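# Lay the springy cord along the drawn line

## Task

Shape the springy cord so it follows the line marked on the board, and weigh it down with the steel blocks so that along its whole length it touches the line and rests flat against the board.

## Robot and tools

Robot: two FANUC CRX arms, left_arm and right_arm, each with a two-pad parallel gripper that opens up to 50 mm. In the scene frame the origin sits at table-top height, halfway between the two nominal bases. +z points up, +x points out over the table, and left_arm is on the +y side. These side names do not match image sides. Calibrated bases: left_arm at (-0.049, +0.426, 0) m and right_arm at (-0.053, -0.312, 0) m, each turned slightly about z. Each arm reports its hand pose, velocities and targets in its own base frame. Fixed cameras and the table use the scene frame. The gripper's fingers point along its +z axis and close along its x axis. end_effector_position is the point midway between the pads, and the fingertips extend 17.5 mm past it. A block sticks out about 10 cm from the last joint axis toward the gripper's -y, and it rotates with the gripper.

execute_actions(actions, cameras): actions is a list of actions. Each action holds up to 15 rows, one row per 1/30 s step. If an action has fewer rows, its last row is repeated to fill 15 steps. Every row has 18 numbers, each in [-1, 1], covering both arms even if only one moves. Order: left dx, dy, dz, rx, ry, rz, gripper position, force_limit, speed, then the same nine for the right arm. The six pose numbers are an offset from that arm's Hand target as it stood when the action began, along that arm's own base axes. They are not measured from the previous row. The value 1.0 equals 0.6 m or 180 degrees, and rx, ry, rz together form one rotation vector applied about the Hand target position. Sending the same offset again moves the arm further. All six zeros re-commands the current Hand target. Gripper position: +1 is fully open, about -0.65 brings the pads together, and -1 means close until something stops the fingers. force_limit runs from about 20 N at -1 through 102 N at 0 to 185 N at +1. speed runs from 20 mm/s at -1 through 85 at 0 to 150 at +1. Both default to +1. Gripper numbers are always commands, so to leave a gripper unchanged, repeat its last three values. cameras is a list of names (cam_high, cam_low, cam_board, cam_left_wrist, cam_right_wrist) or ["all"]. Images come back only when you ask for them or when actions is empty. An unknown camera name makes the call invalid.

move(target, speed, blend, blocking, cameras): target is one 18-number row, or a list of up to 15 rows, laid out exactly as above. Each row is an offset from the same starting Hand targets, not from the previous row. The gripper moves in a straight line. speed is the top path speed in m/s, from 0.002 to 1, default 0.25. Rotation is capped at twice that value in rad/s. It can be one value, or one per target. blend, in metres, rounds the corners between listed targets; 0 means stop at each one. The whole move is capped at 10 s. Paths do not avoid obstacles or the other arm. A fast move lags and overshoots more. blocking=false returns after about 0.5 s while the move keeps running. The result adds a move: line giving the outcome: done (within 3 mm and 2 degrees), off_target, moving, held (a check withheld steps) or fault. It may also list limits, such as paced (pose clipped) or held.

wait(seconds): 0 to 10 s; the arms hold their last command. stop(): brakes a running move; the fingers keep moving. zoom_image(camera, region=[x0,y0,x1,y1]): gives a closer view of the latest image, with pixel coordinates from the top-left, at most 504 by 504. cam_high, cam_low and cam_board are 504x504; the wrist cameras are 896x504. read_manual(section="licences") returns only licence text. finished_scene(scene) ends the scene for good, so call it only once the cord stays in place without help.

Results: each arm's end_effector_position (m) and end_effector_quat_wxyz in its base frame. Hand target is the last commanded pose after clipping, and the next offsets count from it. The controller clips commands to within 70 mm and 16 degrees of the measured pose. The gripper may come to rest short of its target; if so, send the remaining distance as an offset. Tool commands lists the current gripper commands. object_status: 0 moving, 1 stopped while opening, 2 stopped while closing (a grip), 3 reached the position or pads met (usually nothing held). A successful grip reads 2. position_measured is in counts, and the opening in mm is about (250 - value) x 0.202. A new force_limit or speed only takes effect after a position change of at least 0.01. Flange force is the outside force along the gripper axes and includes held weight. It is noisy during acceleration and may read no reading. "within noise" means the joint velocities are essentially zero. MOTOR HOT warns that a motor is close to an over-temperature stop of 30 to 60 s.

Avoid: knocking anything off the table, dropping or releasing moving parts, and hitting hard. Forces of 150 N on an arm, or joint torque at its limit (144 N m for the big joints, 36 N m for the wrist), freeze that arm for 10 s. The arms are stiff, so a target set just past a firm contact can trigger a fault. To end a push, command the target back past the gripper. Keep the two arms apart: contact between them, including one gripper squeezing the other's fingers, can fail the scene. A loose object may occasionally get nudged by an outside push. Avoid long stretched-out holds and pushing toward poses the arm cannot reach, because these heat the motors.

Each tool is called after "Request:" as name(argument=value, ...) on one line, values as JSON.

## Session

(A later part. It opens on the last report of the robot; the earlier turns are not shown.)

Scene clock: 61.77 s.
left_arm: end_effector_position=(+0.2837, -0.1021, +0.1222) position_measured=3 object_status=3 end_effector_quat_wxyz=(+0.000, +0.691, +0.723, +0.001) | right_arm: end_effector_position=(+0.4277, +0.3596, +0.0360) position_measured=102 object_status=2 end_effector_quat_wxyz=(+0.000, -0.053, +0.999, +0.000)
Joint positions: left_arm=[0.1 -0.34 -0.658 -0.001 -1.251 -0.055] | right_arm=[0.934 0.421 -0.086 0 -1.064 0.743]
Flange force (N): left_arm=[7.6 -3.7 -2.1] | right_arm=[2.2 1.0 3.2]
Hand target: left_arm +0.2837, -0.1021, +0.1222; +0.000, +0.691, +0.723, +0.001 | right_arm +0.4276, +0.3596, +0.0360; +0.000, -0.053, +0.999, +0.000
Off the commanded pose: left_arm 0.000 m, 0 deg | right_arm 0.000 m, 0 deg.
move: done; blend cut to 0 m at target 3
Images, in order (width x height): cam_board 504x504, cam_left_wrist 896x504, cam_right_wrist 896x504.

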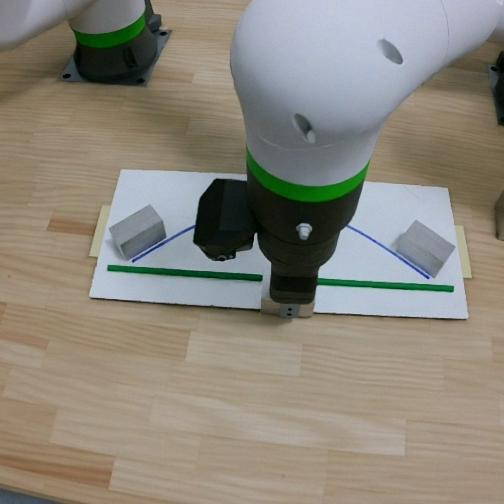

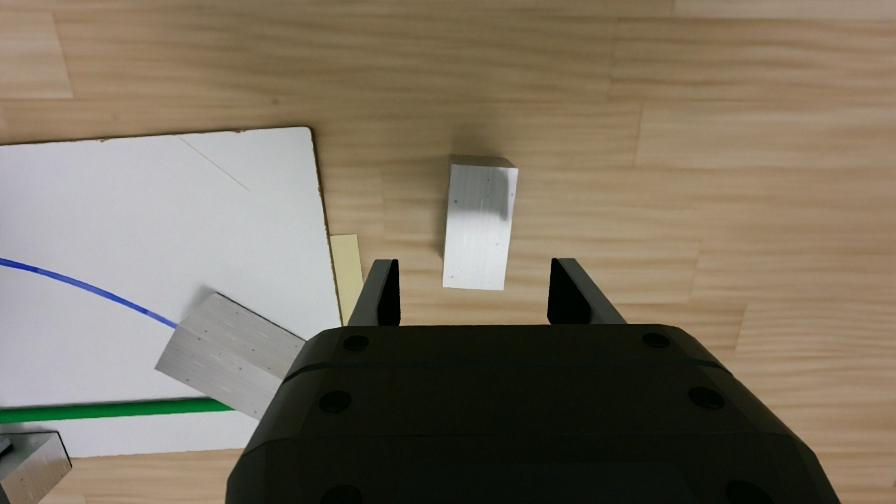

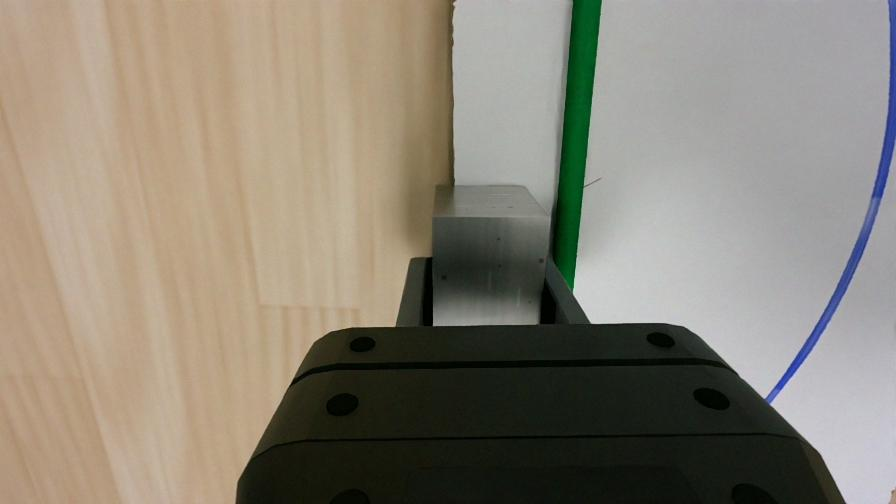

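Request:
move(target=[[0,0.01,-0.1545,0,0,-0.025,1,-0.8,-0.8,-0.0745,-0.0147,0,0,0,0,-1,-0.6,-0.7],[0,0.01,-0.1545,0,0,-0.025,-1,-0.6,-0.5,-0.0745,-0.0147,0,0,0,0,-1,-0.6,-0.7]], speed=[0.08,0.05], cameras=["cam_left_wrist","cam_right_wrist","cam_board"])

Scene clock: 65.17 s.
left_arm: end_effector_position=(+0.2837, -0.0961, +0.0295) position_measured=103 object_status=2 end_effector_quat_wxyz=(+0.000, +0.719, +0.695, +0.001) | right_arm: end_effector_position=(+0.3829, +0.3507, +0.0360) position_measured=102 object_status=2 end_effector_quat_wxyz=(+0.000, -0.053, +0.999, +0.000)
Joint positions: left_arm=[0.122 -0.211 -0.809 -0.001 -0.972 -0.156] | right_arm=[0.994 0.334 -0.208 0 -1.029 0.682]
Flange force (N): left_arm=[6.1 -2.6 2.5] | right_arm=[2.6 0.5 3.5]
Hand target: left_arm +0.2837, -0.0961, +0.0295; +0.000, +0.719, +0.695, +0.001 | right_arm +0.3829, +0.3507, +0.0360; +0.000, -0.053, +0.999, +0.000
Off the commanded pose: left_arm 0.000 m, 0 deg | right_arm 0.000 m, 0 deg.
move: done
Images, in order (width x height): cam_board 504x504, cam_left_wrist 896x504, cam_right_wrist 896x504.

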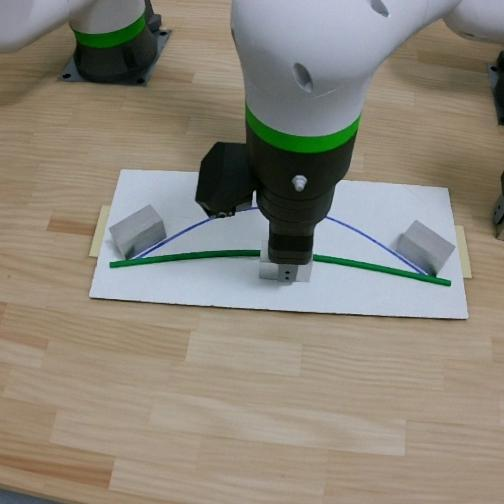

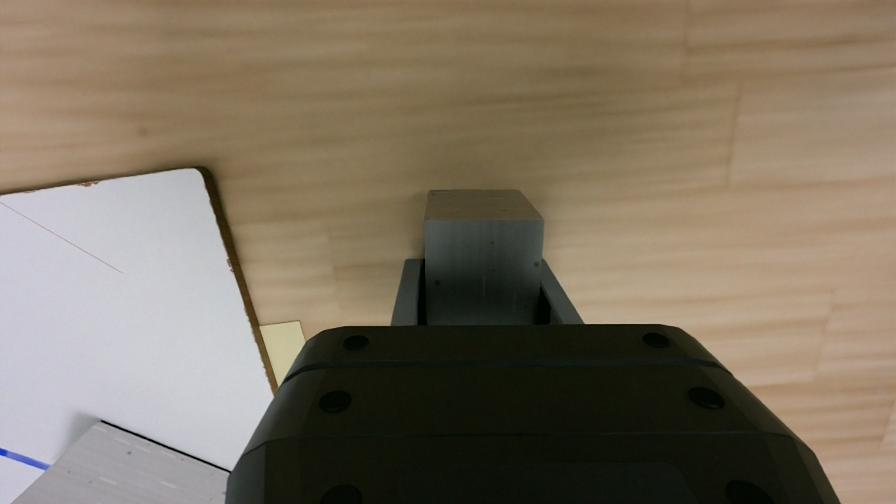

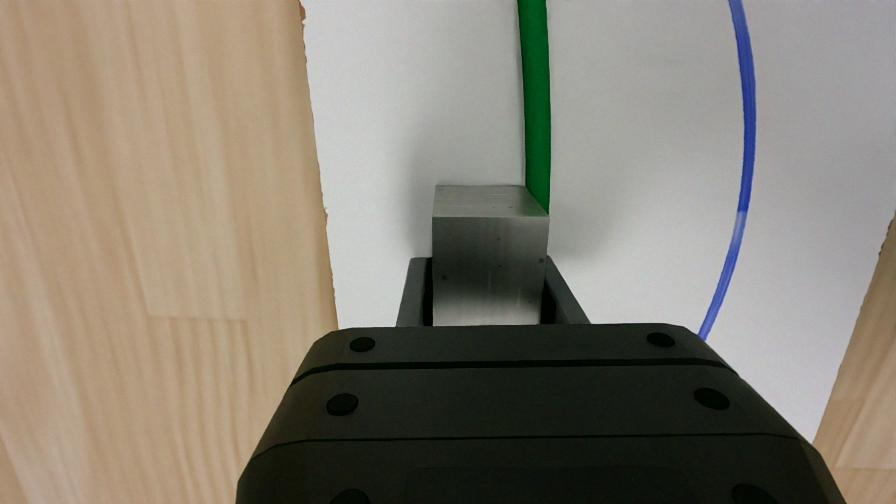

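Request:
move(target=[[0,0,0,0,0,0,-1,-0.6,-0.5,0.02,0.002,0,0,0,0,-1,-0.6,-0.7],[0,0,0,0,0,0,-1,-0.6,-0.5,0.02,-0.0117,0,0,0,0,-1,-0.6,-0.7],[0,0,0.05,0,0,0,-1,-0.6,-0.5,-0.0911,-0.0231,0,0,0,0,-1,-0.6,-0.7]], speed=0.08, cameras=["cam_right_wrist","cam_board"])

Scene clock: 69.13 s.
left_arm: end_effector_position=(+0.2837, -0.0961, +0.0595) position_measured=103 object_status=2 end_effector_quat_wxyz=(+0.000, +0.719, +0.695, +0.001) | right_arm: end_effector_position=(+0.3283, +0.3369, +0.0360) position_measured=102 object_status=2 end_effector_quat_wxyz=(+0.000, -0.053, +0.999, +0.000)
Joint positions: left_arm=[0.122 -0.266 -0.767 -0.001 -1.069 -0.156] | right_arm=[1.078 0.225 -0.351 0 -0.995 0.599]
Flange force (N): left_arm=[7.8 -3.1 3.5] | right_arm=[2.9 0.3 3.6]
Hand target: left_arm +0.2837, -0.0961, +0.0595; +0.000, +0.719, +0.695, +0.001 | right_arm +0.3283, +0.3369, +0.0360; +0.000, -0.053, +0.999, +0.000
Off the commanded pose: left_arm 0.000 m, 0 deg | right_arm 0.000 m, 0 deg.
move: done
Images, in order (width x height): cam_board 504x504, cam_right_wrist 896x504.

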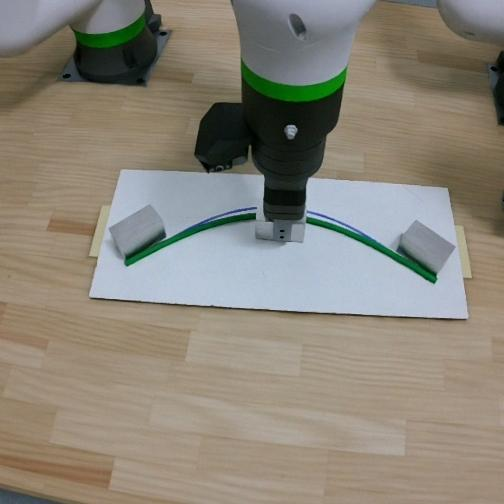

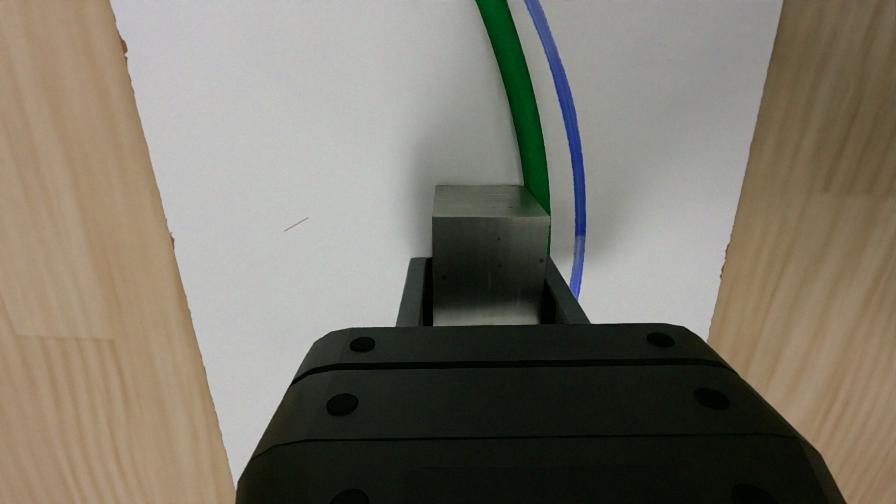

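Request:
move(target=[0,0,0,0,0,0,-1,-0.6,-0.5,-0.0222,-0.0024,0,0,0,0,-1,-0.6,-0.7], speed=0.05, cameras=["cam_right_wrist","cam_board"])

Request:
zoom_image(camera="cam_board", region=[85, 165, 285, 325])

Request:
zoom_image(camera="cam_board", region=[280, 165, 480, 325])

Scene clock: 70.57 s.
left_arm: end_effector_position=(+0.2837, -0.0961, +0.0595) position_measured=103 object_status=2 end_effector_quat_wxyz=(+0.000, +0.719, +0.695, +0.001) | right_arm: end_effector_position=(+0.3150, +0.3355, +0.0360) position_measured=102 object_status=2 end_effector_quat_wxyz=(+0.000, -0.053, +0.999, +0.000)
Joint positions: left_arm=[0.122 -0.266 -0.767 -0.001 -1.069 -0.156] | right_arm=[1.103 0.202 -0.38 0 -0.989 0.574]
Flange force (N): left_arm=[8.0 -4.8 2.2] | right_arm=[1.9 0.4 3.8]
Hand target: left_arm +0.2837, -0.0961, +0.0595; +0.000, +0.719, +0.695, +0.001 | right_arm +0.3150, +0.3354, +0.0360; +0.000, -0.053, +0.999, +0.000
Off the commanded pose: left_arm 0.000 m, 0 deg | right_arm 0.000 m, 0 deg.
move: done
Images, in order (width x height): cam_board 504x504, cam_right_wrist 896x504.

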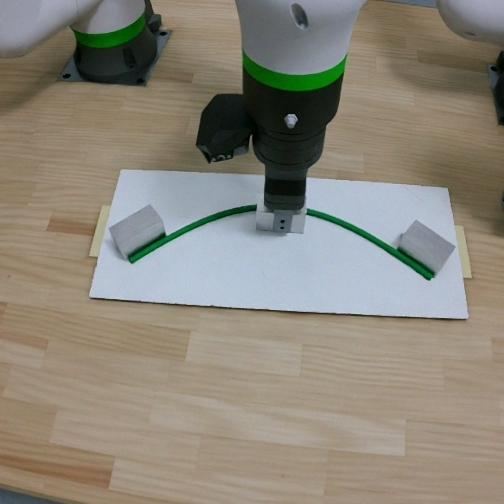

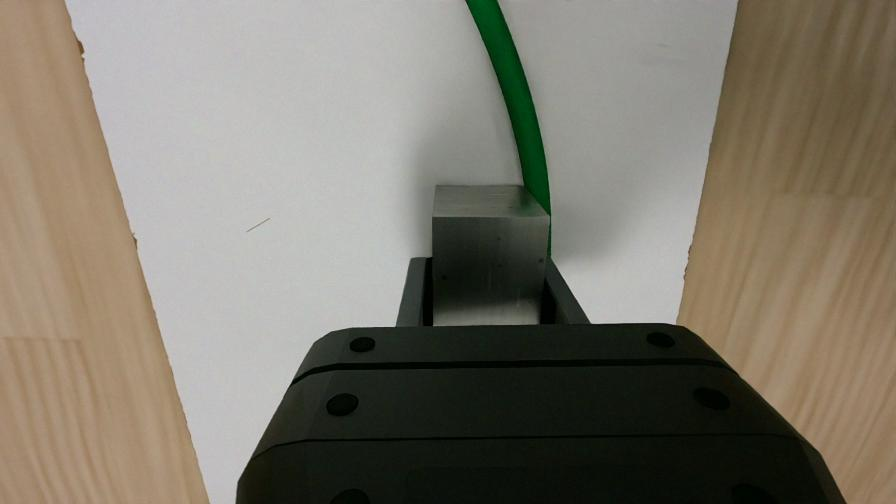

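Scaled by 2.520.

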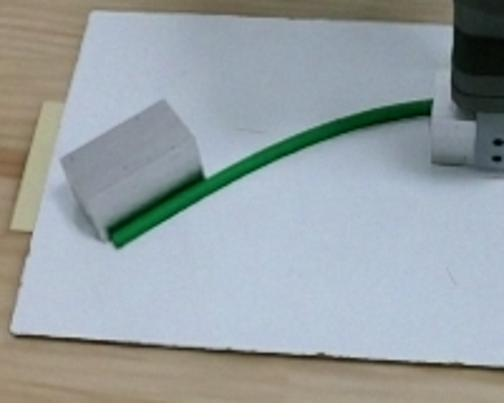

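Scaled by 2.520.

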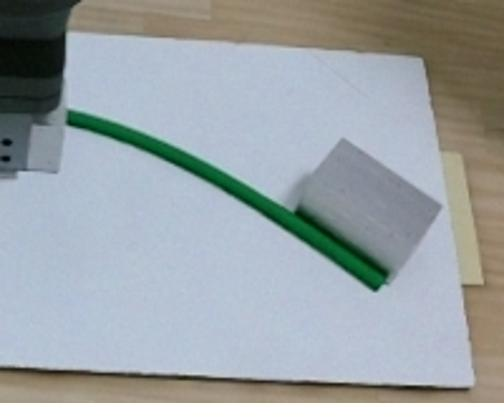

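Request:
move(target=[[0,0,0,0,0,0,-1,-0.6,-0.5,0,0,-0.0008,0,0,0,-1,-0.6,-0.7],[0,0,0,0,0,0,-1,-0.6,-0.5,0,0,-0.0008,0,0,0,0.5,-0.6,-1],[0,0,0,0,0,0,-1,-0.6,-0.5,0,0,0.12,0,0,0,0.5,-0.6,-1]], speed=[0.02,0.03,0.12], cameras=["cam_right_wrist","cam_board"])

Request:
zoom_image(camera="cam_right_wrist", region=[350, 0, 700, 330])

Scene clock: 73.57 s.
left_arm: end_effector_position=(+0.2837, -0.0961, +0.0595) position_measured=103 object_status=2 end_effector_quat_wxyz=(+0.000, +0.719, +0.695, +0.001) | right_arm: end_effector_position=(+0.3150, +0.3354, +0.1080) position_measured=78 object_status=3 end_effector_quat_wxyz=(+0.000, -0.053, +0.999, +0.000)
Joint positions: left_arm=[0.122 -0.266 -0.767 -0.001 -1.069 -0.156] | right_arm=[1.103 0.113 -0.293 0 -1.164 0.573]
Flange force (N): left_arm=[6.6 -4.5 2.2] | right_arm=[2.8 0.5 -1.7]
Hand target: left_arm +0.2837, -0.0961, +0.0595; +0.000, +0.719, +0.695, +0.001 | right_arm +0.3150, +0.3354, +0.1080; +0.000, -0.053, +0.999, +0.000
Off the commanded pose: left_arm 0.000 m, 0 deg | right_arm 0.000 m, 0 deg.
move: done
Images, in order (width x height): cam_board 504x504, cam_right_wrist 896x504.

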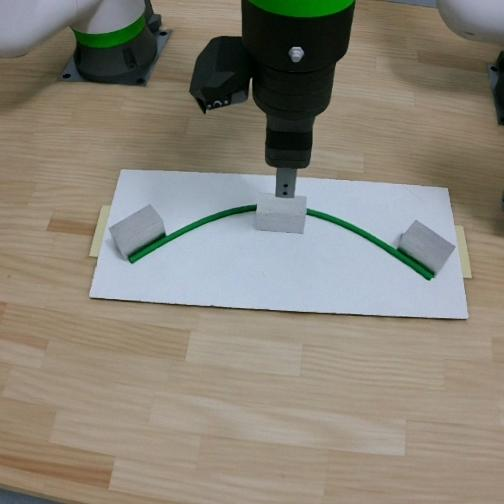

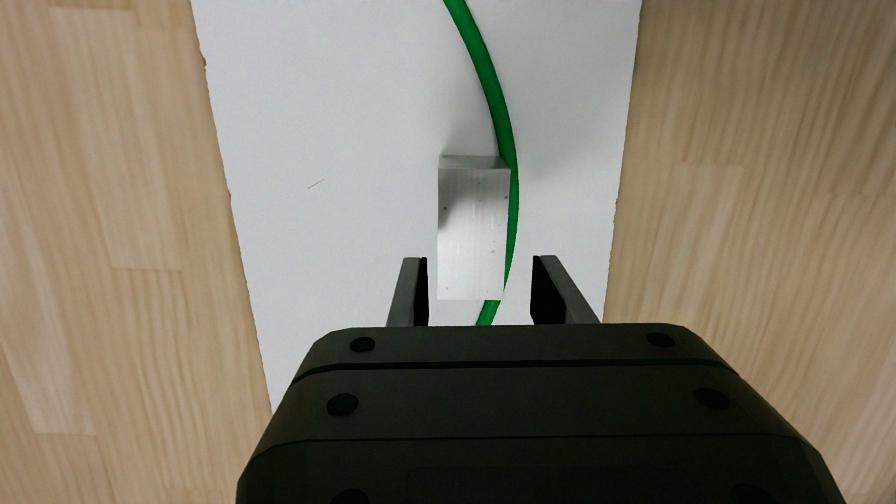

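Scaled by 1.440.

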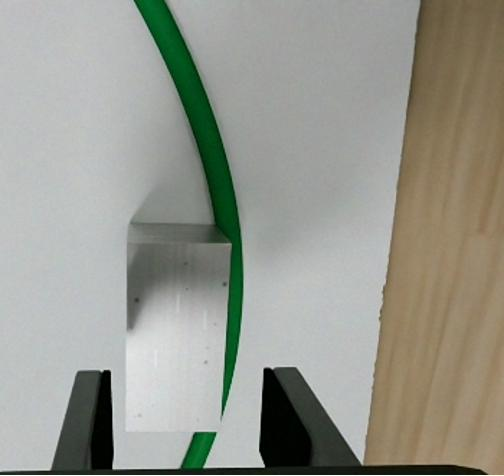

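Request:
move(target=[[0,0,-0.0497,0,0,0,-1,-0.6,-0.5,0,0,0.1,0,0,0,0.5,-0.6,-1],[0,0,-0.0497,0,0,0,0.67,-0.6,-0.5,0,0,0.1,0,0,0,0.5,-0.6,-1],[0,0,0.06,0,0,0,0.67,-0.6,-0.5,-0.1,-0.2,0.2,0,0,0,0.5,-0.6,-1]], speed=[0.08,0.05,0.2], cameras=["cam_board"])

Request:
zoom_image(camera="cam_board", region=[80, 150, 480, 350])

Scene clock: 77.00 s.
left_arm: end_effector_position=(+0.2837, -0.0961, +0.0955) position_measured=52 object_status=3 end_effector_quat_wxyz=(+0.000, +0.719, +0.695, +0.001) | right_arm: end_effector_position=(+0.2550, +0.2154, +0.2279) position_measured=78 object_status=3 end_effector_quat_wxyz=(+0.000, -0.053, +0.999, +0.000)
Joint positions: left_arm=[0.122 -0.317 -0.709 -0.001 -1.177 -0.156] | right_arm=[1.101 -0.3 -0.38 0 -1.491 0.575]
Flange force (N): left_arm=[5.5 -3.5 -2.1] | right_arm=[3.0 1.4 -0.4]
Hand target: left_arm +0.2837, -0.0961, +0.0955; +0.000, +0.719, +0.695, +0.001 | right_arm +0.2550, +0.2154, +0.2280; +0.000, -0.053, +0.999, +0.000
Off the commanded pose: left_arm 0.000 m, 0 deg | right_arm 0.000 m, 0 deg.
move: done
Images, in order (width x height): cam_board 504x504.

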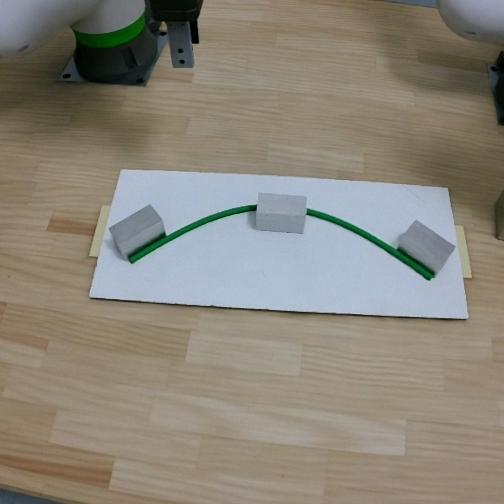

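Scaled by 1.260.

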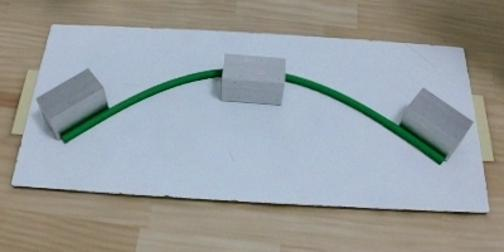

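Request:
finished_scene(scene=1)

The scene is finished: the task was done.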